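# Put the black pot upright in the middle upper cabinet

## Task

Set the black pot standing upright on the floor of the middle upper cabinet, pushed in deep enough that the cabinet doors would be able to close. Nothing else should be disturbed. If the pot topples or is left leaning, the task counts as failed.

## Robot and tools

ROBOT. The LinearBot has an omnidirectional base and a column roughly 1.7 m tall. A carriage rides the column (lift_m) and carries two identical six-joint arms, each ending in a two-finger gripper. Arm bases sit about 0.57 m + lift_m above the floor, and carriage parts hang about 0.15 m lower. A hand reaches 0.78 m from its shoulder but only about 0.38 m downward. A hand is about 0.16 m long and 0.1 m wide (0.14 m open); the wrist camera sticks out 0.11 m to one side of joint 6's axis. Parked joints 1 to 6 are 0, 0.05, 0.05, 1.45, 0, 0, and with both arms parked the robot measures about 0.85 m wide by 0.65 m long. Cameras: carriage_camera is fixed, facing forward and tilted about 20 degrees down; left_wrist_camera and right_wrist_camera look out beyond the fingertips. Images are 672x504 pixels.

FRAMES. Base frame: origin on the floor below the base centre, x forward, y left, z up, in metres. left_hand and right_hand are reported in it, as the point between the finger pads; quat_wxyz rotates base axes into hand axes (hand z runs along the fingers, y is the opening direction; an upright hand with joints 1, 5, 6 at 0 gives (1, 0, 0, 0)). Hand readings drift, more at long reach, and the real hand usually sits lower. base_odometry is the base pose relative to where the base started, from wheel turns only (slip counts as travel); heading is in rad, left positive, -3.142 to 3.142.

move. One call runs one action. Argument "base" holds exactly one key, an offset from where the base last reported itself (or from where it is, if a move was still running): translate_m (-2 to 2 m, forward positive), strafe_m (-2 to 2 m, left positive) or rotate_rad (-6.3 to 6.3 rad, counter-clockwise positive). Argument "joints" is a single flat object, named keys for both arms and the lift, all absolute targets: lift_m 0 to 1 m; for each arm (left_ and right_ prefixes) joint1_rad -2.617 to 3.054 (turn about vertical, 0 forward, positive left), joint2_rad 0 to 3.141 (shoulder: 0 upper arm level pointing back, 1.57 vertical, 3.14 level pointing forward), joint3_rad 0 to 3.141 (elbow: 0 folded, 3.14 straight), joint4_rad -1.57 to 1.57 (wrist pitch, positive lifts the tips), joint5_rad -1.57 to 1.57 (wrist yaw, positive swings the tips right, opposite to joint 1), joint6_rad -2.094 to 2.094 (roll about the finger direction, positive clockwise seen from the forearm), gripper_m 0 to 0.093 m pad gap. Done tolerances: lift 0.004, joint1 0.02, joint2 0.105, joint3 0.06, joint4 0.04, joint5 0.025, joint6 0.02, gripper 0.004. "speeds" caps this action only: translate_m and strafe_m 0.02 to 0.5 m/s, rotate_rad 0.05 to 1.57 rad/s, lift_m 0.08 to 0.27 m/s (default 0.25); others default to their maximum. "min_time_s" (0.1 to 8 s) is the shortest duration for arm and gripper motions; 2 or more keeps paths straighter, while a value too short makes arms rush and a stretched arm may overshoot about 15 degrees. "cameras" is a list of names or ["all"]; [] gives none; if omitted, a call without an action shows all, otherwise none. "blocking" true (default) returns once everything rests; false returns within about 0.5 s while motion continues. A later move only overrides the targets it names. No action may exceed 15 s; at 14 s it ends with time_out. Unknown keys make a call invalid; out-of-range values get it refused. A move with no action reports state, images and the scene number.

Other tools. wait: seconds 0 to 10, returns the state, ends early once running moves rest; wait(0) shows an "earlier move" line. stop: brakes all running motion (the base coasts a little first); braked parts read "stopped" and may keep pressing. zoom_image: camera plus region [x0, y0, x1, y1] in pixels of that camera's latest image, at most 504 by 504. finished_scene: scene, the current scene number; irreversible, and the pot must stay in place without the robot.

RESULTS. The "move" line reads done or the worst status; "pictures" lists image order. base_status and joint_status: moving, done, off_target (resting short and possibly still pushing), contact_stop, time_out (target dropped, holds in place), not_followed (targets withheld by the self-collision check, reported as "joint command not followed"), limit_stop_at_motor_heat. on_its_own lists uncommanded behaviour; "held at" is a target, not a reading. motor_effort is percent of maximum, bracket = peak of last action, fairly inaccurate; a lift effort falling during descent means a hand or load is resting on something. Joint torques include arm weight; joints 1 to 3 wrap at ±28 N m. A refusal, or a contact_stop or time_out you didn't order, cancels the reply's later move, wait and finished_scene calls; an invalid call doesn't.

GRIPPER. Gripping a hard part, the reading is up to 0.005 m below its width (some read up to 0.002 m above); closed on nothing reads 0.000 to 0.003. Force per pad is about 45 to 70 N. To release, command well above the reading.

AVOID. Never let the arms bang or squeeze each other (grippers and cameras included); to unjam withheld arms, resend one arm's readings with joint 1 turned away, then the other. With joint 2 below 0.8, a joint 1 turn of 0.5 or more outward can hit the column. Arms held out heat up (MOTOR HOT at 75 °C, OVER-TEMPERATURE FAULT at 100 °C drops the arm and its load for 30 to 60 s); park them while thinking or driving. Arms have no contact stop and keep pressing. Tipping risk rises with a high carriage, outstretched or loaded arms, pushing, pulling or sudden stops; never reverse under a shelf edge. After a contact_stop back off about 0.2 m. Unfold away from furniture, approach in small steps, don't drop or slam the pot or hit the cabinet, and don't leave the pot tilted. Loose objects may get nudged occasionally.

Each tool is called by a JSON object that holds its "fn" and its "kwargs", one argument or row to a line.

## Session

{"fn": "move", "kwargs": {

}}

Scene clock: 0.00 s.
Joint torques (N m): no reading
base_odometry: x=+0.000 y=+0.000 heading=+0.000
base_status: not commanded
joint_positions: lift_m=+0.300 left_joint1_rad=-0.007 left_joint2_rad=+0.045 left_joint3_rad=+0.027 left_joint4_rad=+1.460 left_joint5_rad=-0.018 left_joint6_rad=+0.017 left_gripper_m=+0.09396 right_joint1_rad=-0.002 right_joint2_rad=+0.059 right_joint3_rad=+0.042 right_joint4_rad=+1.500 right_joint5_rad=+0.048 right_joint6_rad=-0.029 right_gripper_m=+0.09396
joint_status: not commanded
motor_effort: lift_m=+23 drive_wheels=-2
left_hand: x=+0.2566 y=+0.3063 z=+1.3012 quat_wxyz=(+0.998, -0.008, +0.064, +0.006) (m; base frame)
right_hand: x=+0.2468 y=-0.3119 z=+1.3058 quat_wxyz=(+0.999, +0.023, +0.044, -0.017) (m; base frame)
pictures: carriage_camera, left_wrist_camera, right_wrist_camera

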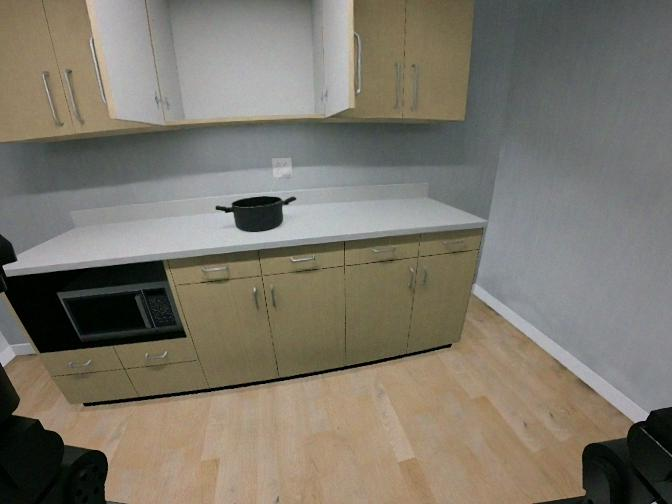

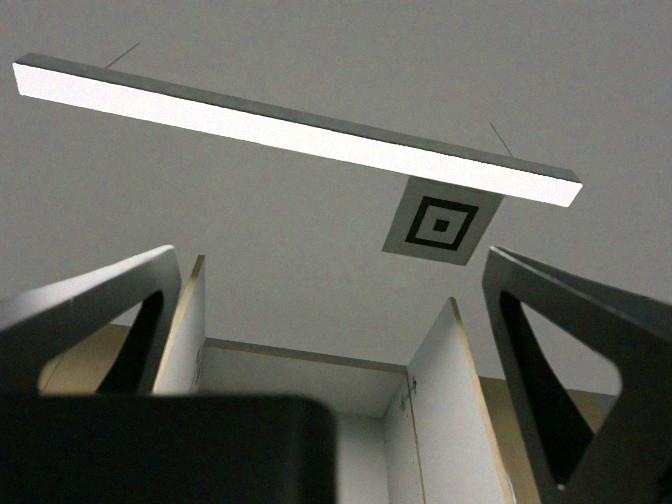

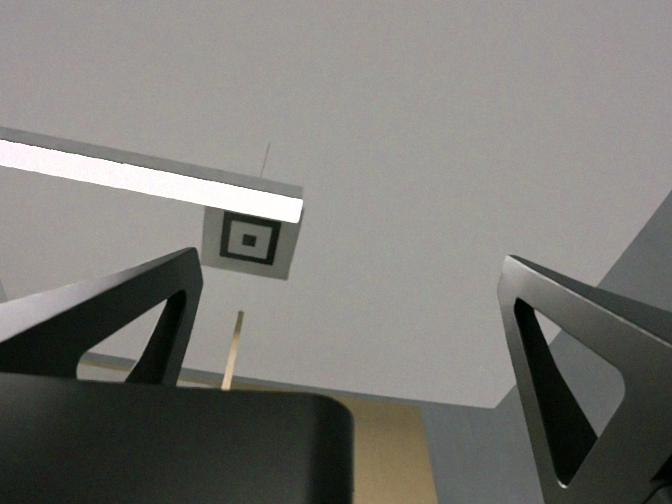

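{"fn": "zoom_image", "kwargs": {
  "camera": "carriage_camera",
  "region": [200, 170, 320, 250]
}}

{"fn": "zoom_image", "kwargs": {
  "camera": "carriage_camera",
  "region": [90, 0, 390, 150]
}}

Scaled by 4.200 from the camera's 672x504 image, which has a finer 960x720 frame.

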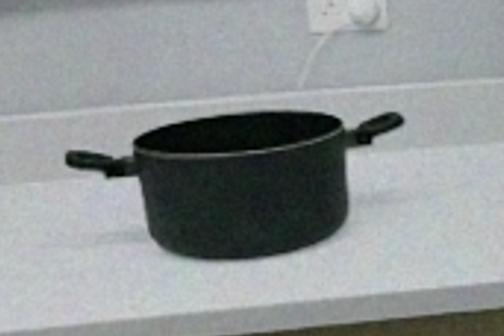

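Scaled by 1.680 from the camera's 672x504 image, which has a finer 960x720 frame.

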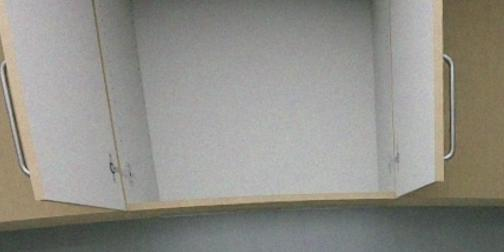

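{"fn": "move", "kwargs": {
  "base": {"rotate_rad": 0.54},
  "speeds": {"rotate_rad": 0.8},
  "joints": {"lift_m": 0.17, "left_joint1_rad": -0.286, "left_joint2_rad": 2.156, "left_joint3_rad": 1.78, "left_joint4_rad": 0.394, "left_joint5_rad": -0.286, "left_joint6_rad": -1.27, "right_joint1_rad": 0.286, "right_joint2_rad": 2.156, "right_joint3_rad": 1.78, "right_joint4_rad": 0.394, "right_joint5_rad": 0.286, "right_joint6_rad": 1.27},
  "min_time_s": 2.5
}}

{"fn": "move", "kwargs": {
  "base": {"strafe_m": -0.44},
  "speeds": {"strafe_m": 0.3}
}}

{"fn": "move", "kwargs": {
  "base": {"translate_m": 0.3},
  "speeds": {"translate_m": 0.3},
  "cameras": ["all"]
}}

{"fn": "zoom_image", "kwargs": {
  "camera": "carriage_camera",
  "region": [260, 170, 420, 270]
}}

Scene clock: 9.97 s.
Joint torques (N m): left_arm=[-0.68 -14.83 10 2.26 -0.09 -0.04] | right_arm=[0.1 -13.59 9.28 2.01 0.17 0.07]
move: done
base_odometry: x=+0.000 y=+0.000 heading=+0.540
base_status: done
joint_positions: lift_m=+0.170 left_joint1_rad=-0.280 left_joint2_rad=+2.151 left_joint3_rad=+1.749 left_joint4_rad=+0.399 left_joint5_rad=-0.273 left_joint6_rad=-1.257 left_gripper_m=+0.09397 right_joint1_rad=+0.283 right_joint2_rad=+2.157 right_joint3_rad=+1.744 right_joint4_rad=+0.392 right_joint5_rad=+0.271 right_joint6_rad=+1.255 right_gripper_m=+0.09396
joint_status: all done
motor_effort: lift_m=+21(22) drive_wheels=+1(11)
left_hand: x=+0.8653 y=+0.1672 z=+1.0374 quat_wxyz=(+0.570, -0.414, +0.575, -0.417) (m; base frame)
right_hand: x=+0.8658 y=-0.1651 z=+1.0289 quat_wxyz=(+0.565, +0.414, +0.582, +0.412) (m; base frame)
pictures: none

Scene clock: 12.93 s.
Joint torques (N m): left_arm=[-0.25 -14.8 9.96 2.25 -0.06 -0.02] | right_arm=[0.09 -13.65 9.4 2.03 0.11 0.06]
move: done
base_odometry: x=+0.227 y=-0.377 heading=+0.541
base_status: done
joint_positions: lift_m=+0.170 left_joint1_rad=-0.284 left_joint2_rad=+2.151 left_joint3_rad=+1.749 left_joint4_rad=+0.398 left_joint5_rad=-0.276 left_joint6_rad=-1.258 left_gripper_m=+0.09397 right_joint1_rad=+0.284 right_joint2_rad=+2.157 right_joint3_rad=+1.744 right_joint4_rad=+0.390 right_joint5_rad=+0.274 right_joint6_rad=+1.256 right_gripper_m=+0.09396
joint_status: not commanded
motor_effort: lift_m=+21(21) drive_wheels=-7(12)
left_hand: x=+0.8648 y=+0.1651 z=+1.0371 quat_wxyz=(+0.569, -0.414, +0.575, -0.417) (m; base frame)
right_hand: x=+0.8656 y=-0.1649 z=+1.0284 quat_wxyz=(+0.565, +0.415, +0.582, +0.412) (m; base frame)
pictures: none

Scene clock: 15.40 s.
Joint torques (N m): left_arm=[-0.2 -14.99 9.99 2.33 -0.07 -0.02] | right_arm=[0.05 -13.89 9.35 2.11 0.15 0.05]
move: done
base_odometry: x=+0.484 y=-0.223 heading=+0.540
base_status: done
joint_positions: lift_m=+0.170 left_joint1_rad=-0.285 left_joint2_rad=+2.152 left_joint3_rad=+1.749 left_joint4_rad=+0.394 left_joint5_rad=-0.276 left_joint6_rad=-1.258 left_gripper_m=+0.09397 right_joint1_rad=+0.284 right_joint2_rad=+2.159 right_joint3_rad=+1.744 right_joint4_rad=+0.386 right_joint5_rad=+0.274 right_joint6_rad=+1.256 right_gripper_m=+0.09396
joint_status: not commanded
motor_effort: lift_m=+21(21) drive_wheels=-7(11)
left_hand: x=+0.8649 y=+0.1649 z=+1.0353 quat_wxyz=(+0.568, -0.415, +0.577, -0.416) (m; base frame)
right_hand: x=+0.8658 y=-0.1649 z=+1.0266 quat_wxyz=(+0.564, +0.416, +0.584, +0.410) (m; base frame)
pictures: carriage_camera, left_wrist_camera, right_wrist_camera

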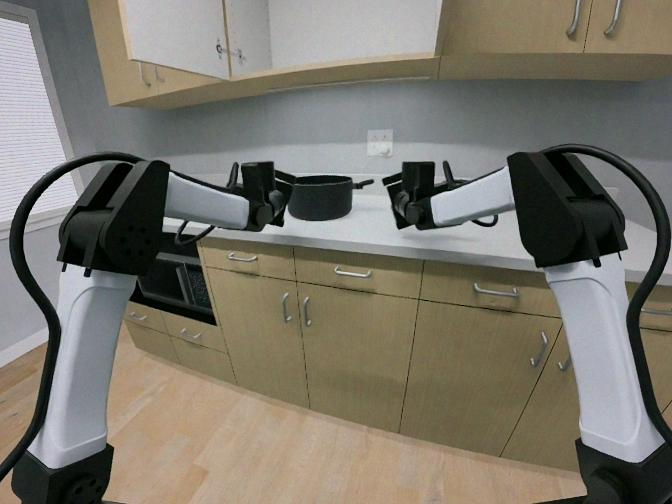

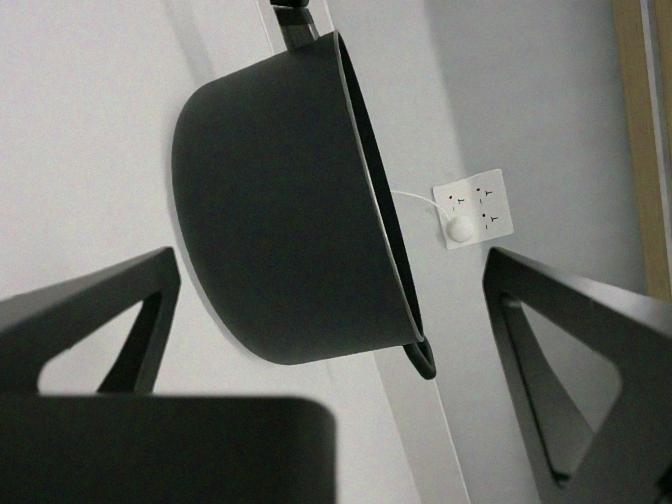

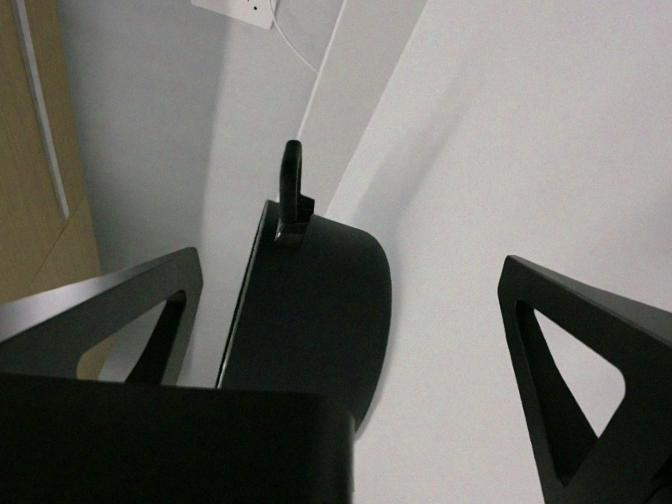

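Scaled by 3.150 from the camera's 672x504 image, which has a finer 960x720 frame.

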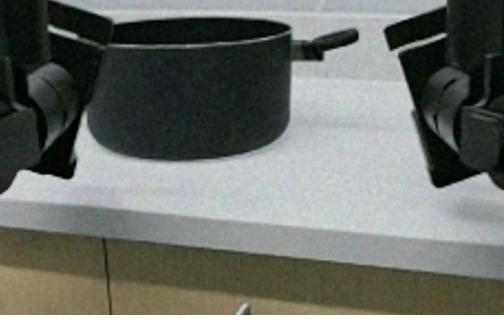

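{"fn": "move", "kwargs": {
  "base": {"strafe_m": 0.065},
  "speeds": {"strafe_m": 0.15},
  "joints": {"right_joint2_rad": 2.142}
}}

{"fn": "move", "kwargs": {
  "base": {"translate_m": 0.3},
  "speeds": {"translate_m": 0.25},
  "cameras": ["all"]
}}

{"fn": "zoom_image", "kwargs": {
  "camera": "carriage_camera",
  "region": [230, 150, 450, 280]
}}

Scene clock: 19.47 s.
Joint torques (N m): left_arm=[-0.25 -14.98 9.98 2.33 -0.05 -0.03] | right_arm=[-0.31 -15.19 9.39 2.09 0.11 0.07]
move: done
base_odometry: x=+0.451 y=-0.167 heading=+0.540
base_status: done
joint_positions: lift_m=+0.170 left_joint1_rad=-0.284 left_joint2_rad=+2.152 left_joint3_rad=+1.749 left_joint4_rad=+0.394 left_joint5_rad=-0.277 left_joint6_rad=-1.258 left_gripper_m=+0.09397 right_joint1_rad=+0.288 right_joint2_rad=+2.159 right_joint3_rad=+1.744 right_joint4_rad=+0.386 right_joint5_rad=+0.275 right_joint6_rad=+1.256 right_gripper_m=+0.09396
joint_status: all done
motor_effort: lift_m=+21(21) drive_wheels=-3(9)
left_hand: x=+0.8649 y=+0.1653 z=+1.0353 quat_wxyz=(+0.568, -0.415, +0.576, -0.416) (m; base frame)
right_hand: x=+0.8653 y=-0.1626 z=+1.0267 quat_wxyz=(+0.563, +0.415, +0.584, +0.411) (m; base frame)
pictures: none

Scene clock: 21.97 s.
Joint torques (N m): left_arm=[-0.27 -15.04 9.94 2.34 -0.02 -0.02] | right_arm=[-0.21 -15.24 9.17 2.12 0.1 0.06]
move: done
base_odometry: x=+0.708 y=-0.013 heading=+0.540
base_status: done
joint_positions: lift_m=+0.170 left_joint1_rad=-0.284 left_joint2_rad=+2.153 left_joint3_rad=+1.750 left_joint4_rad=+0.392 left_joint5_rad=-0.280 left_joint6_rad=-1.259 left_gripper_m=+0.09397 right_joint1_rad=+0.288 right_joint2_rad=+2.159 right_joint3_rad=+1.745 right_joint4_rad=+0.385 right_joint5_rad=+0.277 right_joint6_rad=+1.257 right_gripper_m=+0.09396
joint_status: not commanded
motor_effort: lift_m=+21(21) drive_wheels=-6(10)
left_hand: x=+0.8651 y=+0.1657 z=+1.0350 quat_wxyz=(+0.568, -0.416, +0.576, -0.415) (m; base frame)
right_hand: x=+0.8654 y=-0.1629 z=+1.0272 quat_wxyz=(+0.564, +0.416, +0.584, +0.411) (m; base frame)
pictures: carriage_camera, left_wrist_camera, right_wrist_camera

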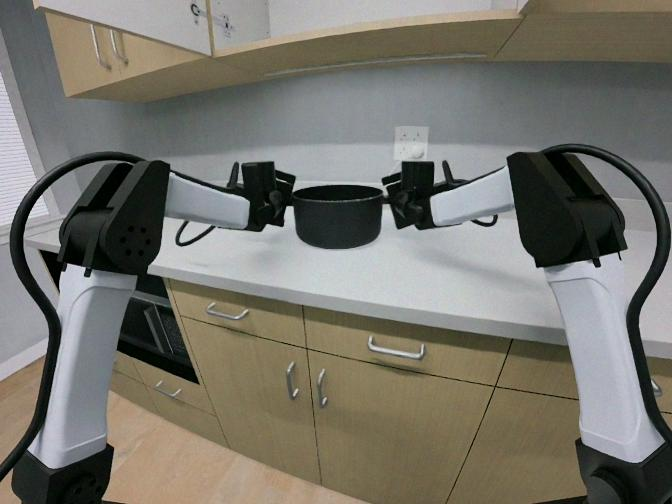

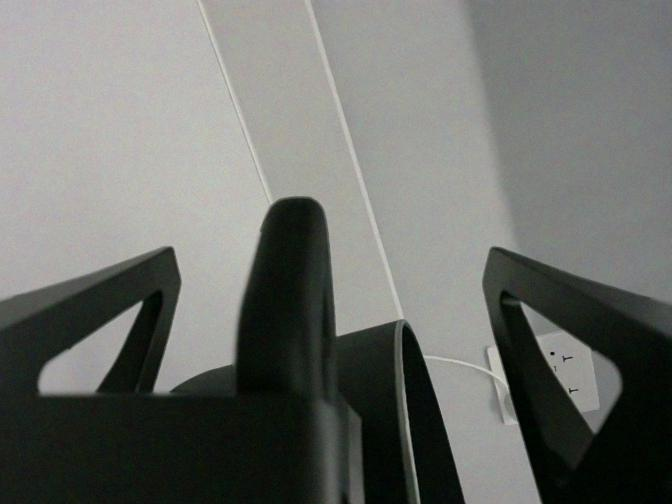

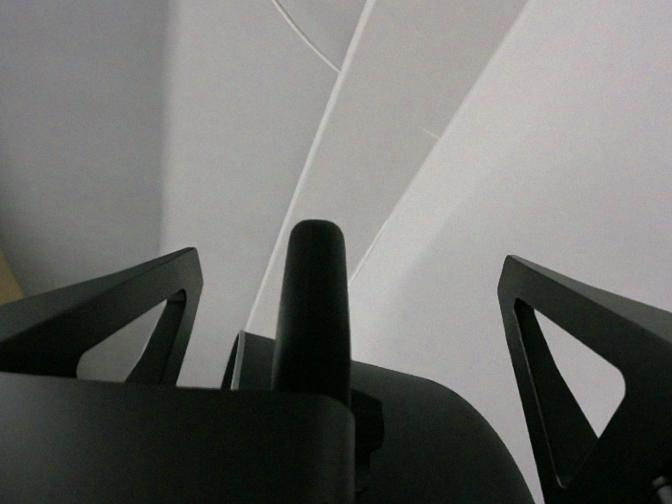

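Scaled by 2.291 from the camera's 672x504 image, which has a finer 960x720 frame.

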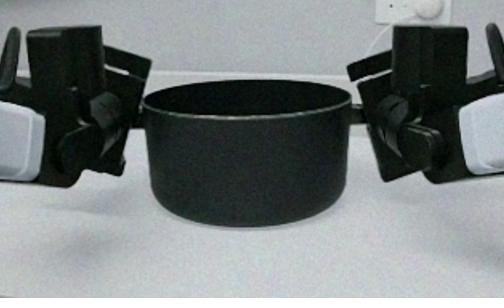

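{"fn": "move", "kwargs": {
  "base": {"translate_m": 0.01},
  "speeds": {"translate_m": 0.06},
  "joints": {"left_joint1_rad": -0.272, "left_joint2_rad": 2.172, "left_joint5_rad": -0.272, "right_joint1_rad": 0.258, "right_joint2_rad": 2.126, "right_joint5_rad": 0.258},
  "cameras": ["left_wrist_camera", "right_wrist_camera"]
}}

Scene clock: 24.57 s.
Joint torques (N m): left_arm=[0.53 -14.43 9.92 2.34 0.11 -0.02] | right_arm=[-0.16 -16.7 9.16 2.14 -0.15 0.07]
move: done
base_odometry: x=+0.717 y=-0.007 heading=+0.541
base_status: done
joint_positions: lift_m=+0.170 left_joint1_rad=-0.278 left_joint2_rad=+2.162 left_joint3_rad=+1.750 left_joint4_rad=+0.392 left_joint5_rad=-0.280 left_joint6_rad=-1.259 left_gripper_m=+0.09397 right_joint1_rad=+0.259 right_joint2_rad=+2.159 right_joint3_rad=+1.745 right_joint4_rad=+0.384 right_joint5_rad=+0.272 right_joint6_rad=+1.257 right_gripper_m=+0.09396
joint_status: all done
motor_effort: lift_m=+21(21) drive_wheels=-5(11)
left_hand: x=+0.8676 y=+0.1691 z=+1.0290 quat_wxyz=(+0.568, -0.419, +0.578, -0.410) (m; base frame)
right_hand: x=+0.8691 y=-0.1802 z=+1.0269 quat_wxyz=(+0.568, +0.423, +0.579, +0.404) (m; base frame)
pictures: left_wrist_camera, right_wrist_camera

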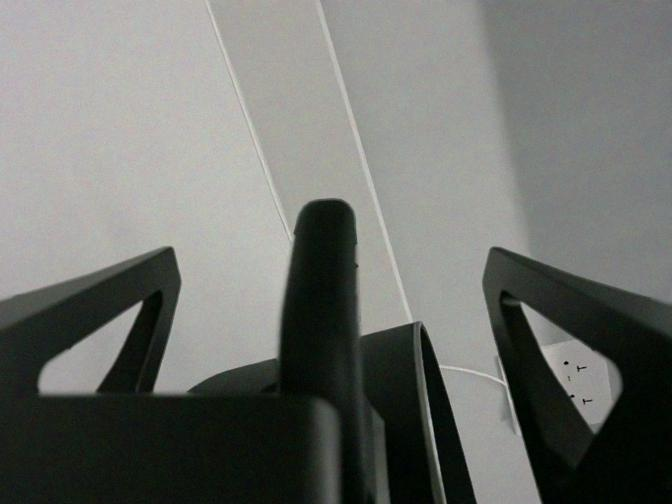

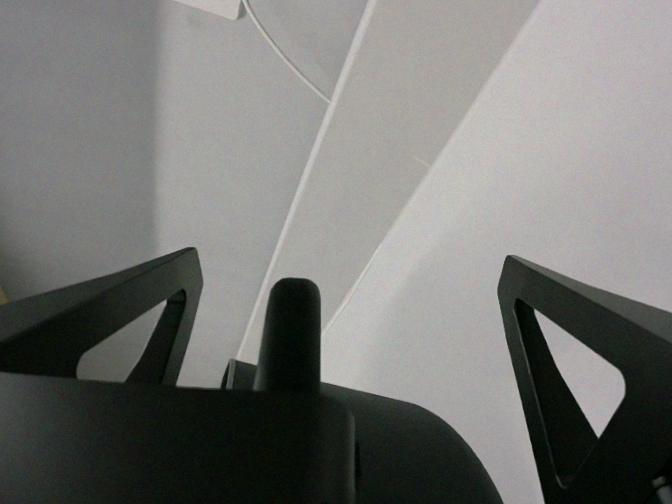

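{"fn": "move", "kwargs": {
  "joints": {"lift_m": 0.181, "left_joint2_rad": 2.197, "right_joint1_rad": 0.274, "right_joint5_rad": 0.274, "right_joint2_rad": 2.135},
  "cameras": ["left_wrist_camera", "right_wrist_camera"]
}}

Scene clock: 26.60 s.
Joint torques (N m): left_arm=[0.58 -14.15 9.85 2.33 0.09 -0.01] | right_arm=[0.2 -16.08 8.54 2.13 0.05 0.03]
move: done
base_odometry: x=+0.717 y=-0.007 heading=+0.541
base_status: not commanded
joint_positions: lift_m=+0.181 left_joint1_rad=-0.278 left_joint2_rad=+2.183 left_joint3_rad=+1.750 left_joint4_rad=+0.392 left_joint5_rad=-0.280 left_joint6_rad=-1.259 left_gripper_m=+0.09397 right_joint1_rad=+0.269 right_joint2_rad=+2.159 right_joint3_rad=+1.753 right_joint4_rad=+0.382 right_joint5_rad=+0.272 right_joint6_rad=+1.258 right_gripper_m=+0.09397
joint_status: all done
motor_effort: lift_m=+24(28) drive_wheels=+1(6)
left_hand: x=+0.8708 y=+0.1682 z=+1.0265 quat_wxyz=(+0.563, -0.422, +0.585, -0.405) (m; base frame)
right_hand: x=+0.8682 y=-0.1737 z=+1.0408 quat_wxyz=(+0.567, +0.420, +0.579, +0.409) (m; base frame)
pictures: left_wrist_camera, right_wrist_camera

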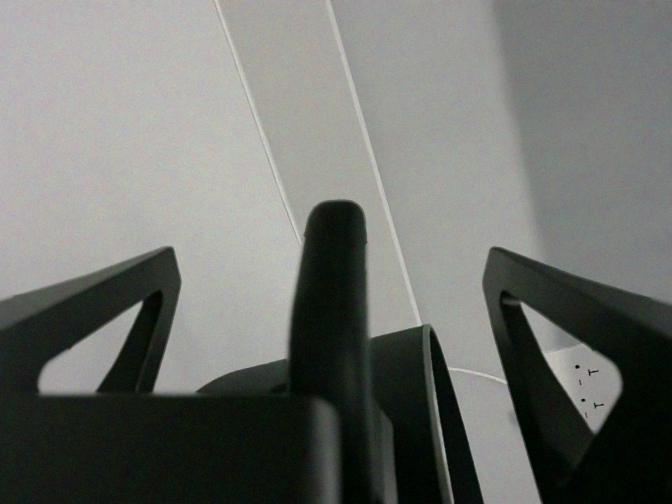

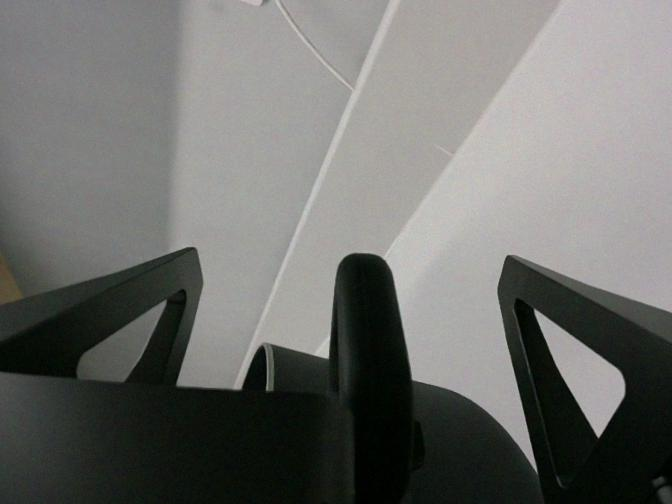

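{"fn": "move", "kwargs": {
  "joints": {"left_gripper_m": 0.006, "right_gripper_m": 0.006},
  "min_time_s": 2,
  "cameras": ["left_wrist_camera", "right_wrist_camera"]
}}

Scene clock: 29.50 s.
Joint torques (N m): left_arm=[0.25 -14.94 9.1 2.35 0.08 0.1] | right_arm=[0.2 -15.99 8.68 2.36 0.08 0.11]
move: off_target
base_odometry: x=+0.717 y=-0.007 heading=+0.541
base_status: not commanded
joint_positions: lift_m=+0.181 left_joint1_rad=-0.276 left_joint2_rad=+2.190 left_joint3_rad=+1.759 left_joint4_rad=+0.392 left_joint5_rad=-0.277 left_joint6_rad=-1.268 left_gripper_m=+0.02115 right_joint1_rad=+0.270 right_joint2_rad=+2.159 right_joint3_rad=+1.753 right_joint4_rad=+0.363 right_joint5_rad=+0.270 right_joint6_rad=+1.251 right_gripper_m=+0.02150
joint_status: left_gripper_m off_target (ended at +0.02118, target +0.00600); right_gripper_m off_target (ended at +0.02152, target +0.00600)
motor_effort: lift_m=+24(24) drive_wheels=+1(5)
left_hand: x=+0.8727 y=+0.1690 z=+1.0262 quat_wxyz=(+0.561, -0.424, +0.582, -0.408) (m; base frame)
right_hand: x=+0.8680 y=-0.1732 z=+1.0361 quat_wxyz=(+0.564, +0.419, +0.587, +0.402) (m; base frame)
pictures: left_wrist_camera, right_wrist_camera

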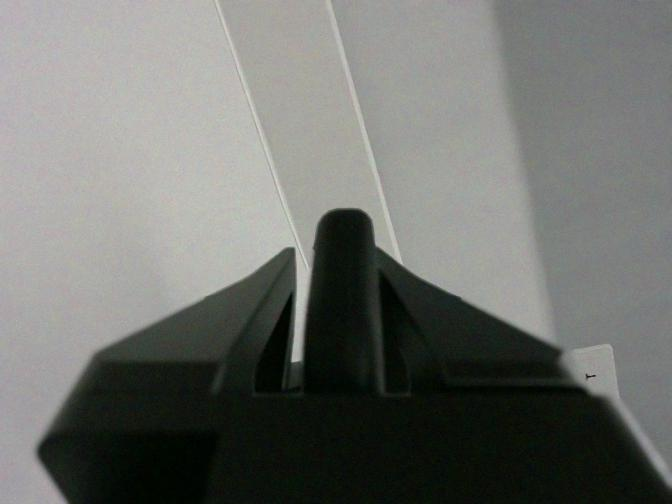

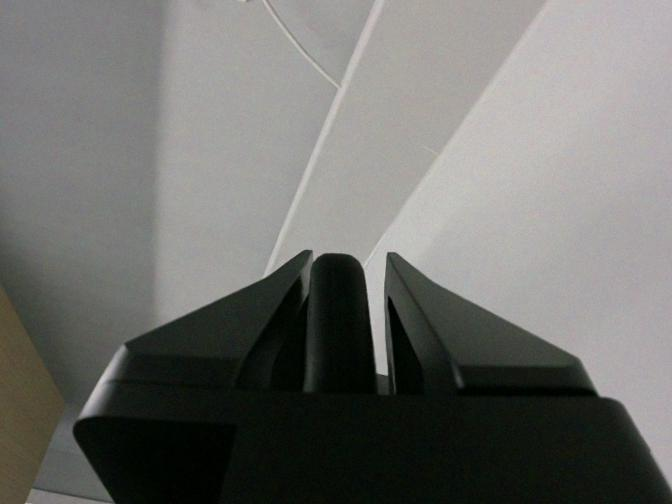

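{"fn": "move", "kwargs": {
  "joints": {"left_gripper_m": 0.05, "right_gripper_m": 0.05},
  "min_time_s": 0.7
}}

{"fn": "move", "kwargs": {
  "joints": {"left_joint1_rad": -0.243, "left_joint5_rad": -0.243, "right_joint1_rad": 0.243, "right_joint5_rad": 0.243, "right_joint4_rad": 0.41},
  "cameras": ["left_wrist_camera", "right_wrist_camera"]
}}

Scene clock: 31.83 s.
Joint torques (N m): left_arm=[0.27 -14.95 9.07 2.34 0.07 0.09] | right_arm=[0.23 -15.9 8.65 2.26 0.07 0.06]
move: done
base_odometry: x=+0.717 y=-0.007 heading=+0.541
base_status: not commanded
joint_positions: lift_m=+0.181 left_joint1_rad=-0.276 left_joint2_rad=+2.190 left_joint3_rad=+1.759 left_joint4_rad=+0.392 left_joint5_rad=-0.277 left_joint6_rad=-1.268 left_gripper_m=+0.04991 right_joint1_rad=+0.270 right_joint2_rad=+2.159 right_joint3_rad=+1.753 right_joint4_rad=+0.371 right_joint5_rad=+0.270 right_joint6_rad=+1.256 right_gripper_m=+0.04991
joint_status: all done
motor_effort: lift_m=+24(24) drive_wheels=+1(2)
left_hand: x=+0.8727 y=+0.1690 z=+1.0262 quat_wxyz=(+0.561, -0.424, +0.582, -0.408) (m; base frame)
right_hand: x=+0.8681 y=-0.1732 z=+1.0380 quat_wxyz=(+0.564, +0.420, +0.584, +0.406) (m; base frame)
pictures: none

Scene clock: 32.43 s.
Joint torques (N m): left_arm=[0.4 -14.99 9.11 2.35 0.13 0.09] | right_arm=[-0.62 -15.97 8.64 2.3 -0.16 0.08]
move: done
base_odometry: x=+0.717 y=-0.007 heading=+0.541
base_status: not commanded
joint_positions: lift_m=+0.181 left_joint1_rad=-0.247 left_joint2_rad=+2.190 left_joint3_rad=+1.759 left_joint4_rad=+0.392 left_joint5_rad=-0.255 left_joint6_rad=-1.268 left_gripper_m=+0.04991 right_joint1_rad=+0.249 right_joint2_rad=+2.159 right_joint3_rad=+1.753 right_joint4_rad=+0.384 right_joint5_rad=+0.256 right_joint6_rad=+1.256 right_gripper_m=+0.04991
joint_status: all done
motor_effort: lift_m=+24(24) drive_wheels=+0(2)
left_hand: x=+0.8763 y=+0.1837 z=+1.0261 quat_wxyz=(+0.562, -0.426, +0.581, -0.406) (m; base frame)
right_hand: x=+0.8708 y=-0.1842 z=+1.0413 quat_wxyz=(+0.569, +0.420, +0.578, +0.408) (m; base frame)
pictures: left_wrist_camera, right_wrist_camera

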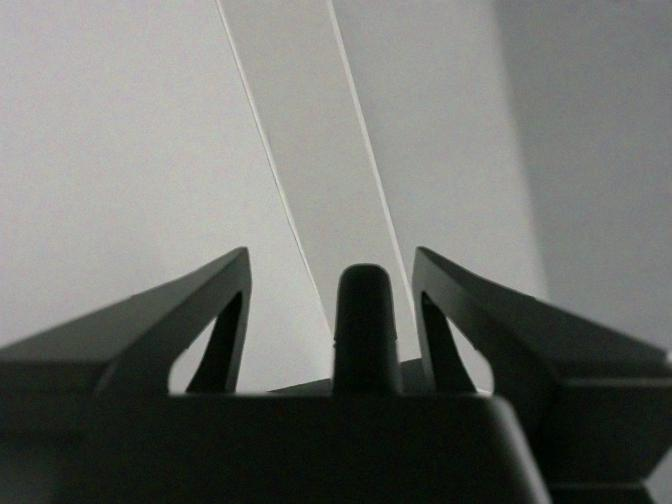

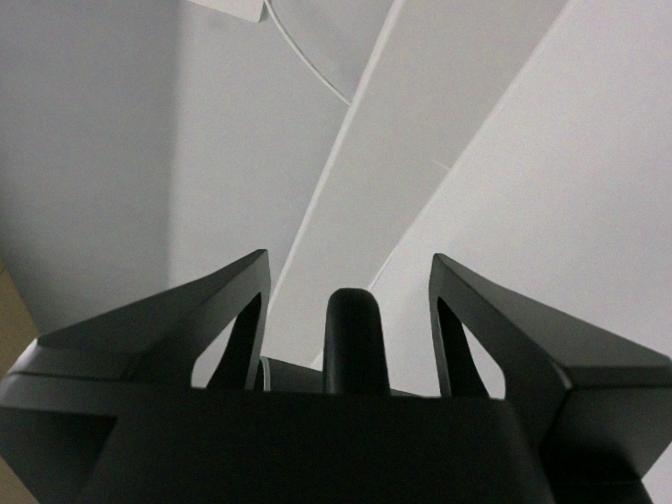

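{"fn": "move", "kwargs": {
  "joints": {"left_gripper_m": 0.005, "right_gripper_m": 0.005, "left_joint2_rad": 2.175},
  "min_time_s": 1.8,
  "cameras": ["left_wrist_camera", "right_wrist_camera", "carriage_camera"]
}}

Scene clock: 35.03 s.
Joint torques (N m): left_arm=[0.4 -17.14 9.05 2.14 0.08 -0.06] | right_arm=[-0.59 -15.92 8.7 2.21 -0.09 -0.34]
move: off_target
base_odometry: x=+0.717 y=-0.007 heading=+0.541
base_status: not commanded
joint_positions: lift_m=+0.181 left_joint1_rad=-0.247 left_joint2_rad=+2.190 left_joint3_rad=+1.759 left_joint4_rad=+0.411 left_joint5_rad=-0.247 left_joint6_rad=-1.256 left_gripper_m=+0.01968 right_joint1_rad=+0.249 right_joint2_rad=+2.159 right_joint3_rad=+1.753 right_joint4_rad=+0.392 right_joint5_rad=+0.251 right_joint6_rad=+1.293 right_gripper_m=+0.01033
joint_status: left_gripper_m off_target (ended at +0.01970, target +0.00500); right_gripper_m off_target (ended at +0.01036, target +0.00500); the others done
motor_effort: lift_m=+24(24) drive_wheels=+0(2)
left_hand: x=+0.8764 y=+0.1822 z=+1.0307 quat_wxyz=(+0.568, -0.418, +0.579, -0.410) (m; base frame)
right_hand: x=+0.8708 y=-0.1833 z=+1.0432 quat_wxyz=(+0.562, +0.428, +0.569, +0.422) (m; base frame)
pictures: carriage_camera, left_wrist_camera, right_wrist_camera

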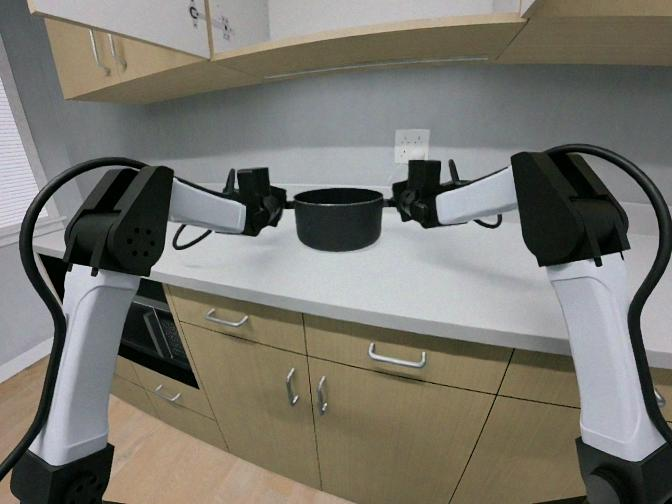

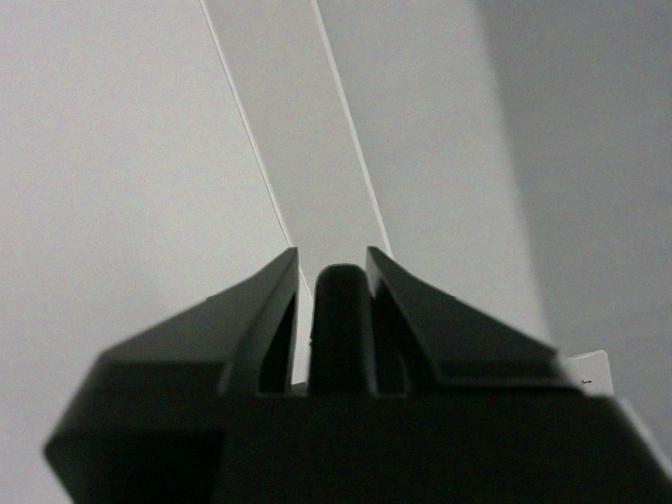

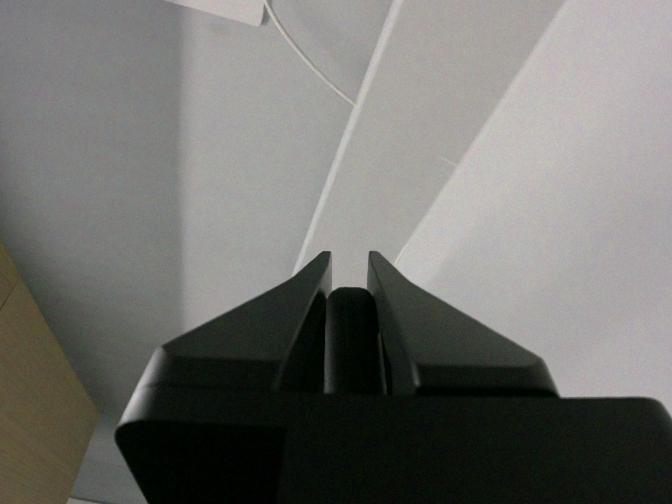

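{"fn": "move", "kwargs": {
  "joints": {"left_gripper_m": 0.045},
  "min_time_s": 0.6
}}

{"fn": "move", "kwargs": {
  "joints": {"left_joint1_rad": -0.212, "left_joint5_rad": -0.212, "left_joint2_rad": 2.165}
}}

{"fn": "move", "kwargs": {
  "joints": {"left_gripper_m": 0.005},
  "min_time_s": 1.2,
  "cameras": ["left_wrist_camera"]
}}

Scene clock: 36.73 s.
Joint torques (N m): left_arm=[0.38 -17.18 9.11 2.24 0.07 -0.03] | right_arm=[-0.61 -15.95 8.7 2.19 -0.08 -0.36]
move: done
base_odometry: x=+0.717 y=-0.007 heading=+0.541
base_status: not commanded
joint_positions: lift_m=+0.181 left_joint1_rad=-0.247 left_joint2_rad=+2.190 left_joint3_rad=+1.759 left_joint4_rad=+0.400 left_joint5_rad=-0.247 left_joint6_rad=-1.258 left_gripper_m=+0.04490 right_joint1_rad=+0.249 right_joint2_rad=+2.159 right_joint3_rad=+1.753 right_joint4_rad=+0.392 right_joint5_rad=+0.249 right_joint6_rad=+1.294 right_gripper_m=+0.01033
joint_status: all done
motor_effort: lift_m=+24(24) drive_wheels=+0(1)
left_hand: x=+0.8764 y=+0.1822 z=+1.0281 quat_wxyz=(+0.565, -0.420, +0.582, -0.408) (m; base frame)
right_hand: x=+0.8708 y=-0.1830 z=+1.0432 quat_wxyz=(+0.561, +0.428, +0.569, +0.422) (m; base frame)
pictures: none

Scene clock: 37.33 s.
Joint torques (N m): left_arm=[0.96 -18.17 9.1 2.27 0.1 -0.03] | right_arm=[-0.61 -15.95 8.65 2.2 -0.06 -0.36]
move: done
base_odometry: x=+0.717 y=-0.007 heading=+0.541
base_status: not commanded
joint_positions: lift_m=+0.181 left_joint1_rad=-0.223 left_joint2_rad=+2.190 left_joint3_rad=+1.759 left_joint4_rad=+0.399 left_joint5_rad=-0.220 left_joint6_rad=-1.258 left_gripper_m=+0.04491 right_joint1_rad=+0.249 right_joint2_rad=+2.159 right_joint3_rad=+1.753 right_joint4_rad=+0.392 right_joint5_rad=+0.249 right_joint6_rad=+1.296 right_gripper_m=+0.01033
joint_status: all done
motor_effort: lift_m=+24(24) drive_wheels=+0(1)
left_hand: x=+0.8792 y=+0.1934 z=+1.0279 quat_wxyz=(+0.564, -0.419, +0.583, -0.409) (m; base frame)
right_hand: x=+0.8708 y=-0.1830 z=+1.0431 quat_wxyz=(+0.561, +0.429, +0.568, +0.423) (m; base frame)
pictures: none

Scene clock: 38.80 s.
Joint torques (N m): left_arm=[0.99 -18.19 8.58 2.06 -0.08 0.34] | right_arm=[-0.59 -16.02 8.61 2.21 -0.09 -0.39]
move: off_target
base_odometry: x=+0.717 y=-0.007 heading=+0.541
base_status: not commanded
joint_positions: lift_m=+0.181 left_joint1_rad=-0.223 left_joint2_rad=+2.190 left_joint3_rad=+1.764 left_joint4_rad=+0.419 left_joint5_rad=-0.202 left_joint6_rad=-1.292 left_gripper_m=+0.01035 right_joint1_rad=+0.249 right_joint2_rad=+2.159 right_joint3_rad=+1.753 right_joint4_rad=+0.392 right_joint5_rad=+0.249 right_joint6_rad=+1.297 right_gripper_m=+0.01033
joint_status: left_gripper_m off_target (ended at +0.01038, target +0.00500)
motor_effort: lift_m=+24(24) drive_wheels=+1(2)
left_hand: x=+0.8795 y=+0.1902 z=+1.0351 quat_wxyz=(+0.558, -0.421, +0.572, -0.430) (m; base frame)
right_hand: x=+0.8708 y=-0.1831 z=+1.0431 quat_wxyz=(+0.561, +0.429, +0.568, +0.423) (m; base frame)
pictures: left_wrist_camera

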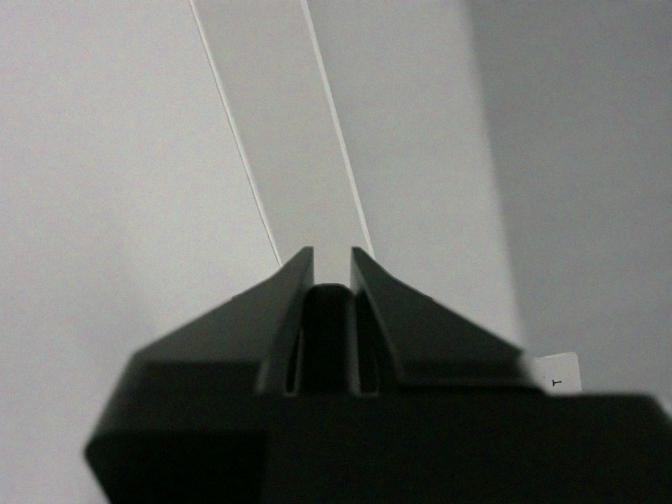

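{"fn": "move", "kwargs": {
  "joints": {"lift_m": 0.3, "left_joint4_rad": 0.56, "right_joint4_rad": 0.58},
  "speeds": {"lift_m": 0.08},
  "min_time_s": 2,
  "cameras": ["all"]
}}

{"fn": "zoom_image", "kwargs": {
  "camera": "carriage_camera",
  "region": [200, 160, 480, 300]
}}

Scene clock: 43.47 s.
Joint torques (N m): left_arm=[0.8 -19.48 9.22 4.02 -0.09 0.57] | right_arm=[-0.5 -18.7 8.66 3.9 -0.08 -0.47]
move: off_target
base_odometry: x=+0.717 y=-0.007 heading=+0.541
base_status: not commanded
joint_positions: lift_m=+0.300 left_joint1_rad=-0.221 left_joint2_rad=+2.202 left_joint3_rad=+1.757 left_joint4_rad=+0.411 left_joint5_rad=-0.201 left_joint6_rad=-1.313 left_gripper_m=+0.01028 right_joint1_rad=+0.249 right_joint2_rad=+2.183 right_joint3_rad=+1.753 right_joint4_rad=+0.408 right_joint5_rad=+0.249 right_joint6_rad=+1.303 right_gripper_m=+0.01030
joint_status: left_joint4_rad off_target (ended at +0.411, target +0.560); right_joint4_rad off_target (ended at +0.407, target +0.580); the others done
motor_effort: lift_m=+25(28) drive_wheels=+1(6)
left_hand: x=+0.8813 y=+0.1913 z=+1.1410 quat_wxyz=(+0.548, -0.431, +0.575, -0.428) (m; base frame)
right_hand: x=+0.8749 y=-0.1821 z=+1.1499 quat_wxyz=(+0.557, +0.432, +0.570, +0.422) (m; base frame)
pictures: carriage_camera, left_wrist_camera, right_wrist_camera

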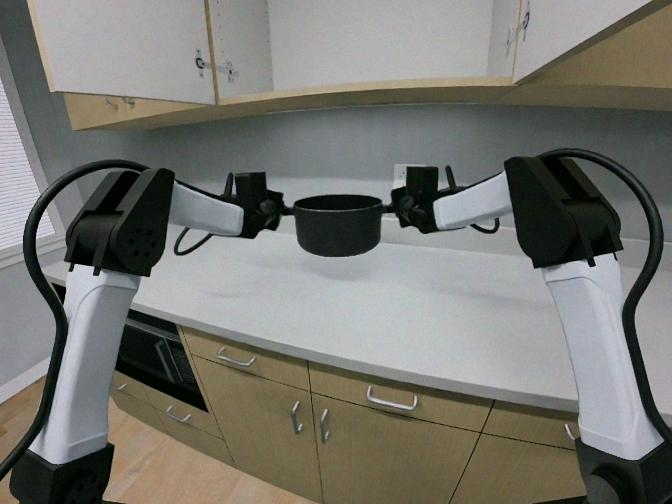

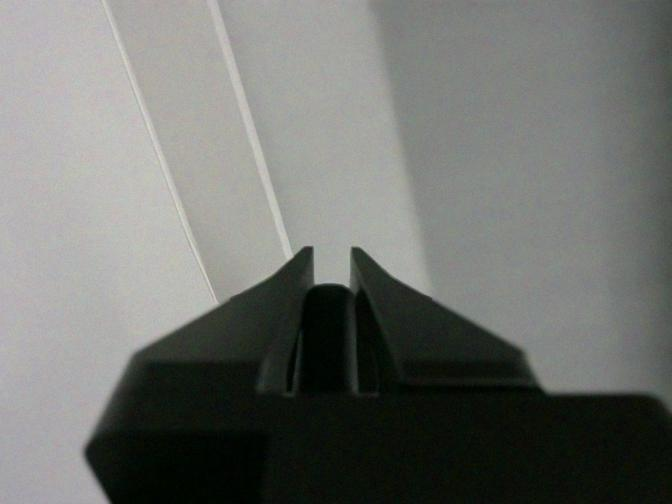

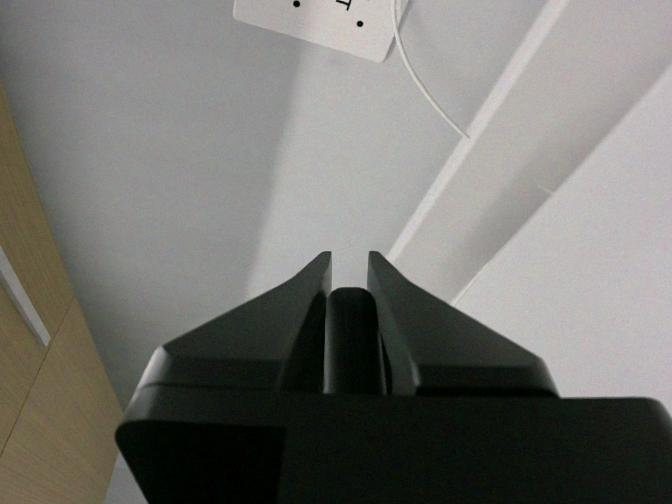

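Scaled by 1.800 from the camera's 672x504 image, which has a finer 960x720 frame.

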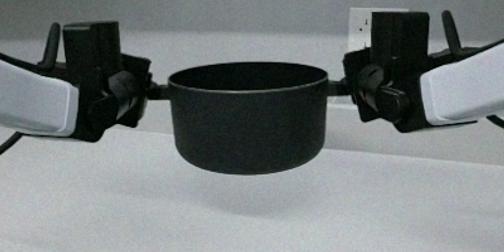

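{"fn": "move", "kwargs": {
  "base": {"rotate_rad": -0.33},
  "speeds": {"rotate_rad": 0.4}
}}

{"fn": "move", "kwargs": {
  "base": {"translate_m": -0.2},
  "speeds": {"translate_m": 0.2},
  "cameras": ["carriage_camera"]
}}

Scene clock: 49.83 s.
Joint torques (N m): left_arm=[0.55 -19.47 9.2 3.99 -0.1 0.53] | right_arm=[-0.58 -18.78 8.61 3.88 0.04 -0.45]
move: done
base_odometry: x=+0.717 y=-0.007 heading=+0.211
base_status: done
joint_positions: lift_m=+0.300 left_joint1_rad=-0.219 left_joint2_rad=+2.202 left_joint3_rad=+1.757 left_joint4_rad=+0.413 left_joint5_rad=-0.199 left_joint6_rad=-1.310 left_gripper_m=+0.01026 right_joint1_rad=+0.248 right_joint2_rad=+2.184 right_joint3_rad=+1.753 right_joint4_rad=+0.410 right_joint5_rad=+0.240 right_joint6_rad=+1.302 right_gripper_m=+0.01030
joint_status: not commanded
motor_effort: lift_m=+25(25) drive_wheels=+3(8)
left_hand: x=+0.8815 y=+0.1922 z=+1.1415 quat_wxyz=(+0.549, -0.430, +0.575, -0.428) (m; base frame)
right_hand: x=+0.8751 y=-0.1806 z=+1.1501 quat_wxyz=(+0.556, +0.429, +0.571, +0.425) (m; base frame)
pictures: none

Scene clock: 51.93 s.
Joint torques (N m): left_arm=[0.53 -19.69 9.17 3.95 -0.1 0.53] | right_arm=[-0.53 -18.77 8.72 3.8 0.02 -0.44]
move: done
base_odometry: x=+0.521 y=-0.049 heading=+0.210
base_status: done
joint_positions: lift_m=+0.300 left_joint1_rad=-0.219 left_joint2_rad=+2.202 left_joint3_rad=+1.757 left_joint4_rad=+0.417 left_joint5_rad=-0.199 left_joint6_rad=-1.310 left_gripper_m=+0.01026 right_joint1_rad=+0.248 right_joint2_rad=+2.185 right_joint3_rad=+1.753 right_joint4_rad=+0.417 right_joint5_rad=+0.240 right_joint6_rad=+1.302 right_gripper_m=+0.01030
joint_status: not commanded
motor_effort: lift_m=+25(25) drive_wheels=-7(12)
left_hand: x=+0.8815 y=+0.1921 z=+1.1426 quat_wxyz=(+0.550, -0.429, +0.574, -0.429) (m; base frame)
right_hand: x=+0.8753 y=-0.1806 z=+1.1509 quat_wxyz=(+0.557, +0.428, +0.569, +0.426) (m; base frame)
pictures: carriage_camera

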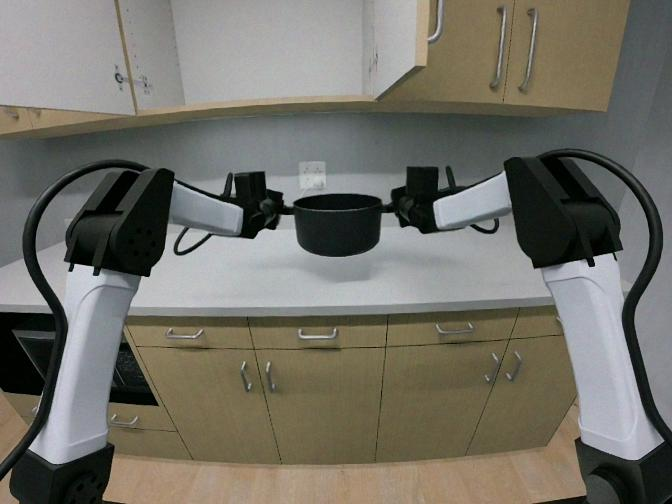

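{"fn": "zoom_image", "kwargs": {
  "camera": "carriage_camera",
  "region": [120, 290, 560, 480]
}}

{"fn": "zoom_image", "kwargs": {
  "camera": "carriage_camera",
  "region": [80, 0, 460, 150]
}}

Scaled by 1.145 from the camera's 672x504 image, which has a finer 960x720 frame.

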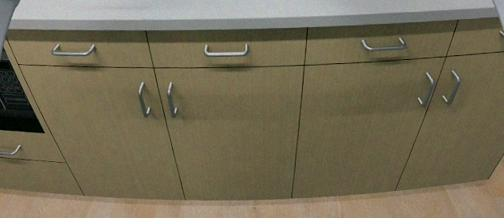

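Scaled by 1.326 from the camera's 672x504 image, which has a finer 960x720 frame.

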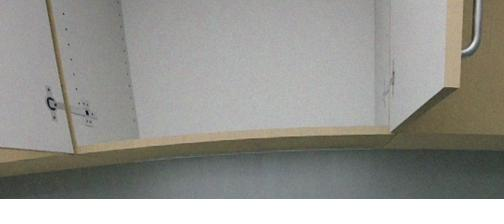

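{"fn": "move", "kwargs": {
  "base": {"strafe_m": 0.265},
  "speeds": {"strafe_m": 0.2, "lift_m": 0.1},
  "joints": {"lift_m": 0.42}
}}

{"fn": "move", "kwargs": {
  "base": {"translate_m": -0.08},
  "speeds": {"translate_m": 0.12, "lift_m": 0.1},
  "joints": {"lift_m": 0.48},
  "cameras": ["carriage_camera"]
}}

Scene clock: 58.33 s.
Joint torques (N m): left_arm=[0.61 -20.42 9.51 3.86 -0.13 0.56] | right_arm=[-0.57 -19.38 9.03 3.74 0.02 -0.43]
move: done
base_odometry: x=+0.466 y=+0.210 heading=+0.210
base_status: done
joint_positions: lift_m=+0.420 left_joint1_rad=-0.219 left_joint2_rad=+2.211 left_joint3_rad=+1.754 left_joint4_rad=+0.426 left_joint5_rad=-0.195 left_joint6_rad=-1.311 left_gripper_m=+0.01025 right_joint1_rad=+0.248 right_joint2_rad=+2.191 right_joint3_rad=+1.747 right_joint4_rad=+0.422 right_joint5_rad=+0.242 right_joint6_rad=+1.301 right_gripper_m=+0.01030
joint_status: all done
motor_effort: lift_m=+24(29) drive_wheels=-4(8)
left_hand: x=+0.8827 y=+0.1913 z=+1.2572 quat_wxyz=(+0.548, -0.429, +0.576, -0.429) (m; base frame)
right_hand: x=+0.8758 y=-0.1808 z=+1.2659 quat_wxyz=(+0.556, +0.429, +0.571, +0.424) (m; base frame)
pictures: none

Scene clock: 59.77 s.
Joint torques (N m): left_arm=[0.61 -20.89 9.68 3.81 -0.14 0.57] | right_arm=[-0.58 -20.12 9.07 3.7 0.05 -0.43]
move: done
base_odometry: x=+0.387 y=+0.194 heading=+0.211
base_status: done
joint_positions: lift_m=+0.480 left_joint1_rad=-0.219 left_joint2_rad=+2.215 left_joint3_rad=+1.752 left_joint4_rad=+0.430 left_joint5_rad=-0.197 left_joint6_rad=-1.311 left_gripper_m=+0.01025 right_joint1_rad=+0.248 right_joint2_rad=+2.196 right_joint3_rad=+1.747 right_joint4_rad=+0.426 right_joint5_rad=+0.242 right_joint6_rad=+1.301 right_gripper_m=+0.01030
joint_status: all done
motor_effort: lift_m=+24(29) drive_wheels=-4(7)
left_hand: x=+0.8833 y=+0.1913 z=+1.3145 quat_wxyz=(+0.548, -0.430, +0.576, -0.428) (m; base frame)
right_hand: x=+0.8767 y=-0.1805 z=+1.3231 quat_wxyz=(+0.556, +0.430, +0.572, +0.423) (m; base frame)
pictures: carriage_camera

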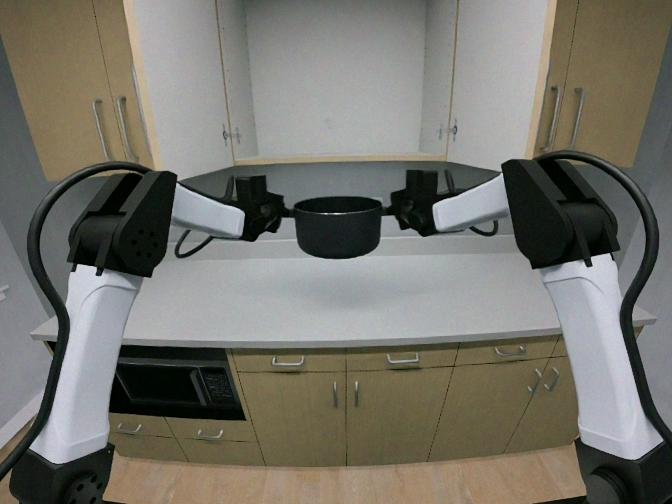

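{"fn": "move", "kwargs": {
  "base": {"strafe_m": -0.018},
  "speeds": {"strafe_m": 0.06, "lift_m": 0.12},
  "joints": {"lift_m": 0.74},
  "cameras": ["carriage_camera"]
}}

{"fn": "zoom_image", "kwargs": {
  "camera": "carriage_camera",
  "region": [190, 160, 490, 310]
}}

Scene clock: 64.30 s.
Joint torques (N m): left_arm=[0.55 -20.98 9.96 3.81 -0.11 0.57] | right_arm=[-0.57 -20.45 9.02 3.72 0.03 -0.45]
move: done
base_odometry: x=+0.391 y=+0.176 heading=+0.211
base_status: done
joint_positions: lift_m=+0.740 left_joint1_rad=-0.218 left_joint2_rad=+2.217 left_joint3_rad=+1.749 left_joint4_rad=+0.429 left_joint5_rad=-0.197 left_joint6_rad=-1.312 left_gripper_m=+0.01025 right_joint1_rad=+0.248 right_joint2_rad=+2.199 right_joint3_rad=+1.747 right_joint4_rad=+0.424 right_joint5_rad=+0.240 right_joint6_rad=+1.301 right_gripper_m=+0.01030
joint_status: all done
motor_effort: lift_m=+24(29) drive_wheels=-1(5)
left_hand: x=+0.8833 y=+0.1917 z=+1.5720 quat_wxyz=(+0.547, -0.431, +0.577, -0.427) (m; base frame)
right_hand: x=+0.8772 y=-0.1803 z=+1.5809 quat_wxyz=(+0.555, +0.430, +0.574, +0.423) (m; base frame)
pictures: carriage_camera

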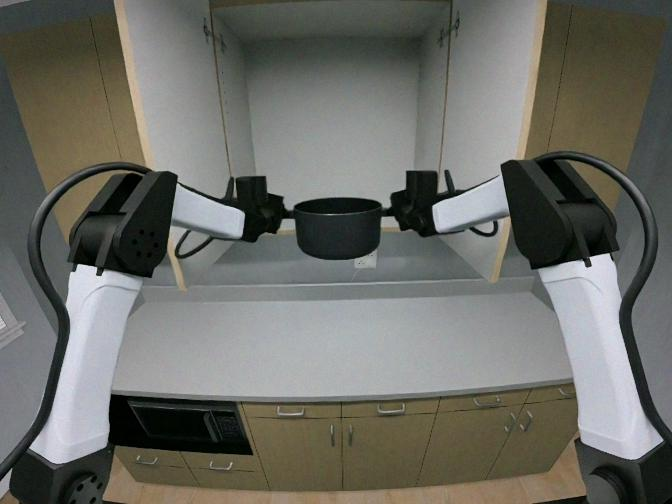

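Scaled by 1.680 from the camera's 672x504 image, which has a finer 960x720 frame.

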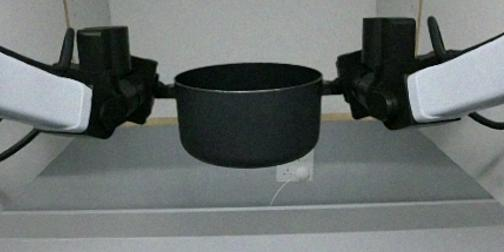

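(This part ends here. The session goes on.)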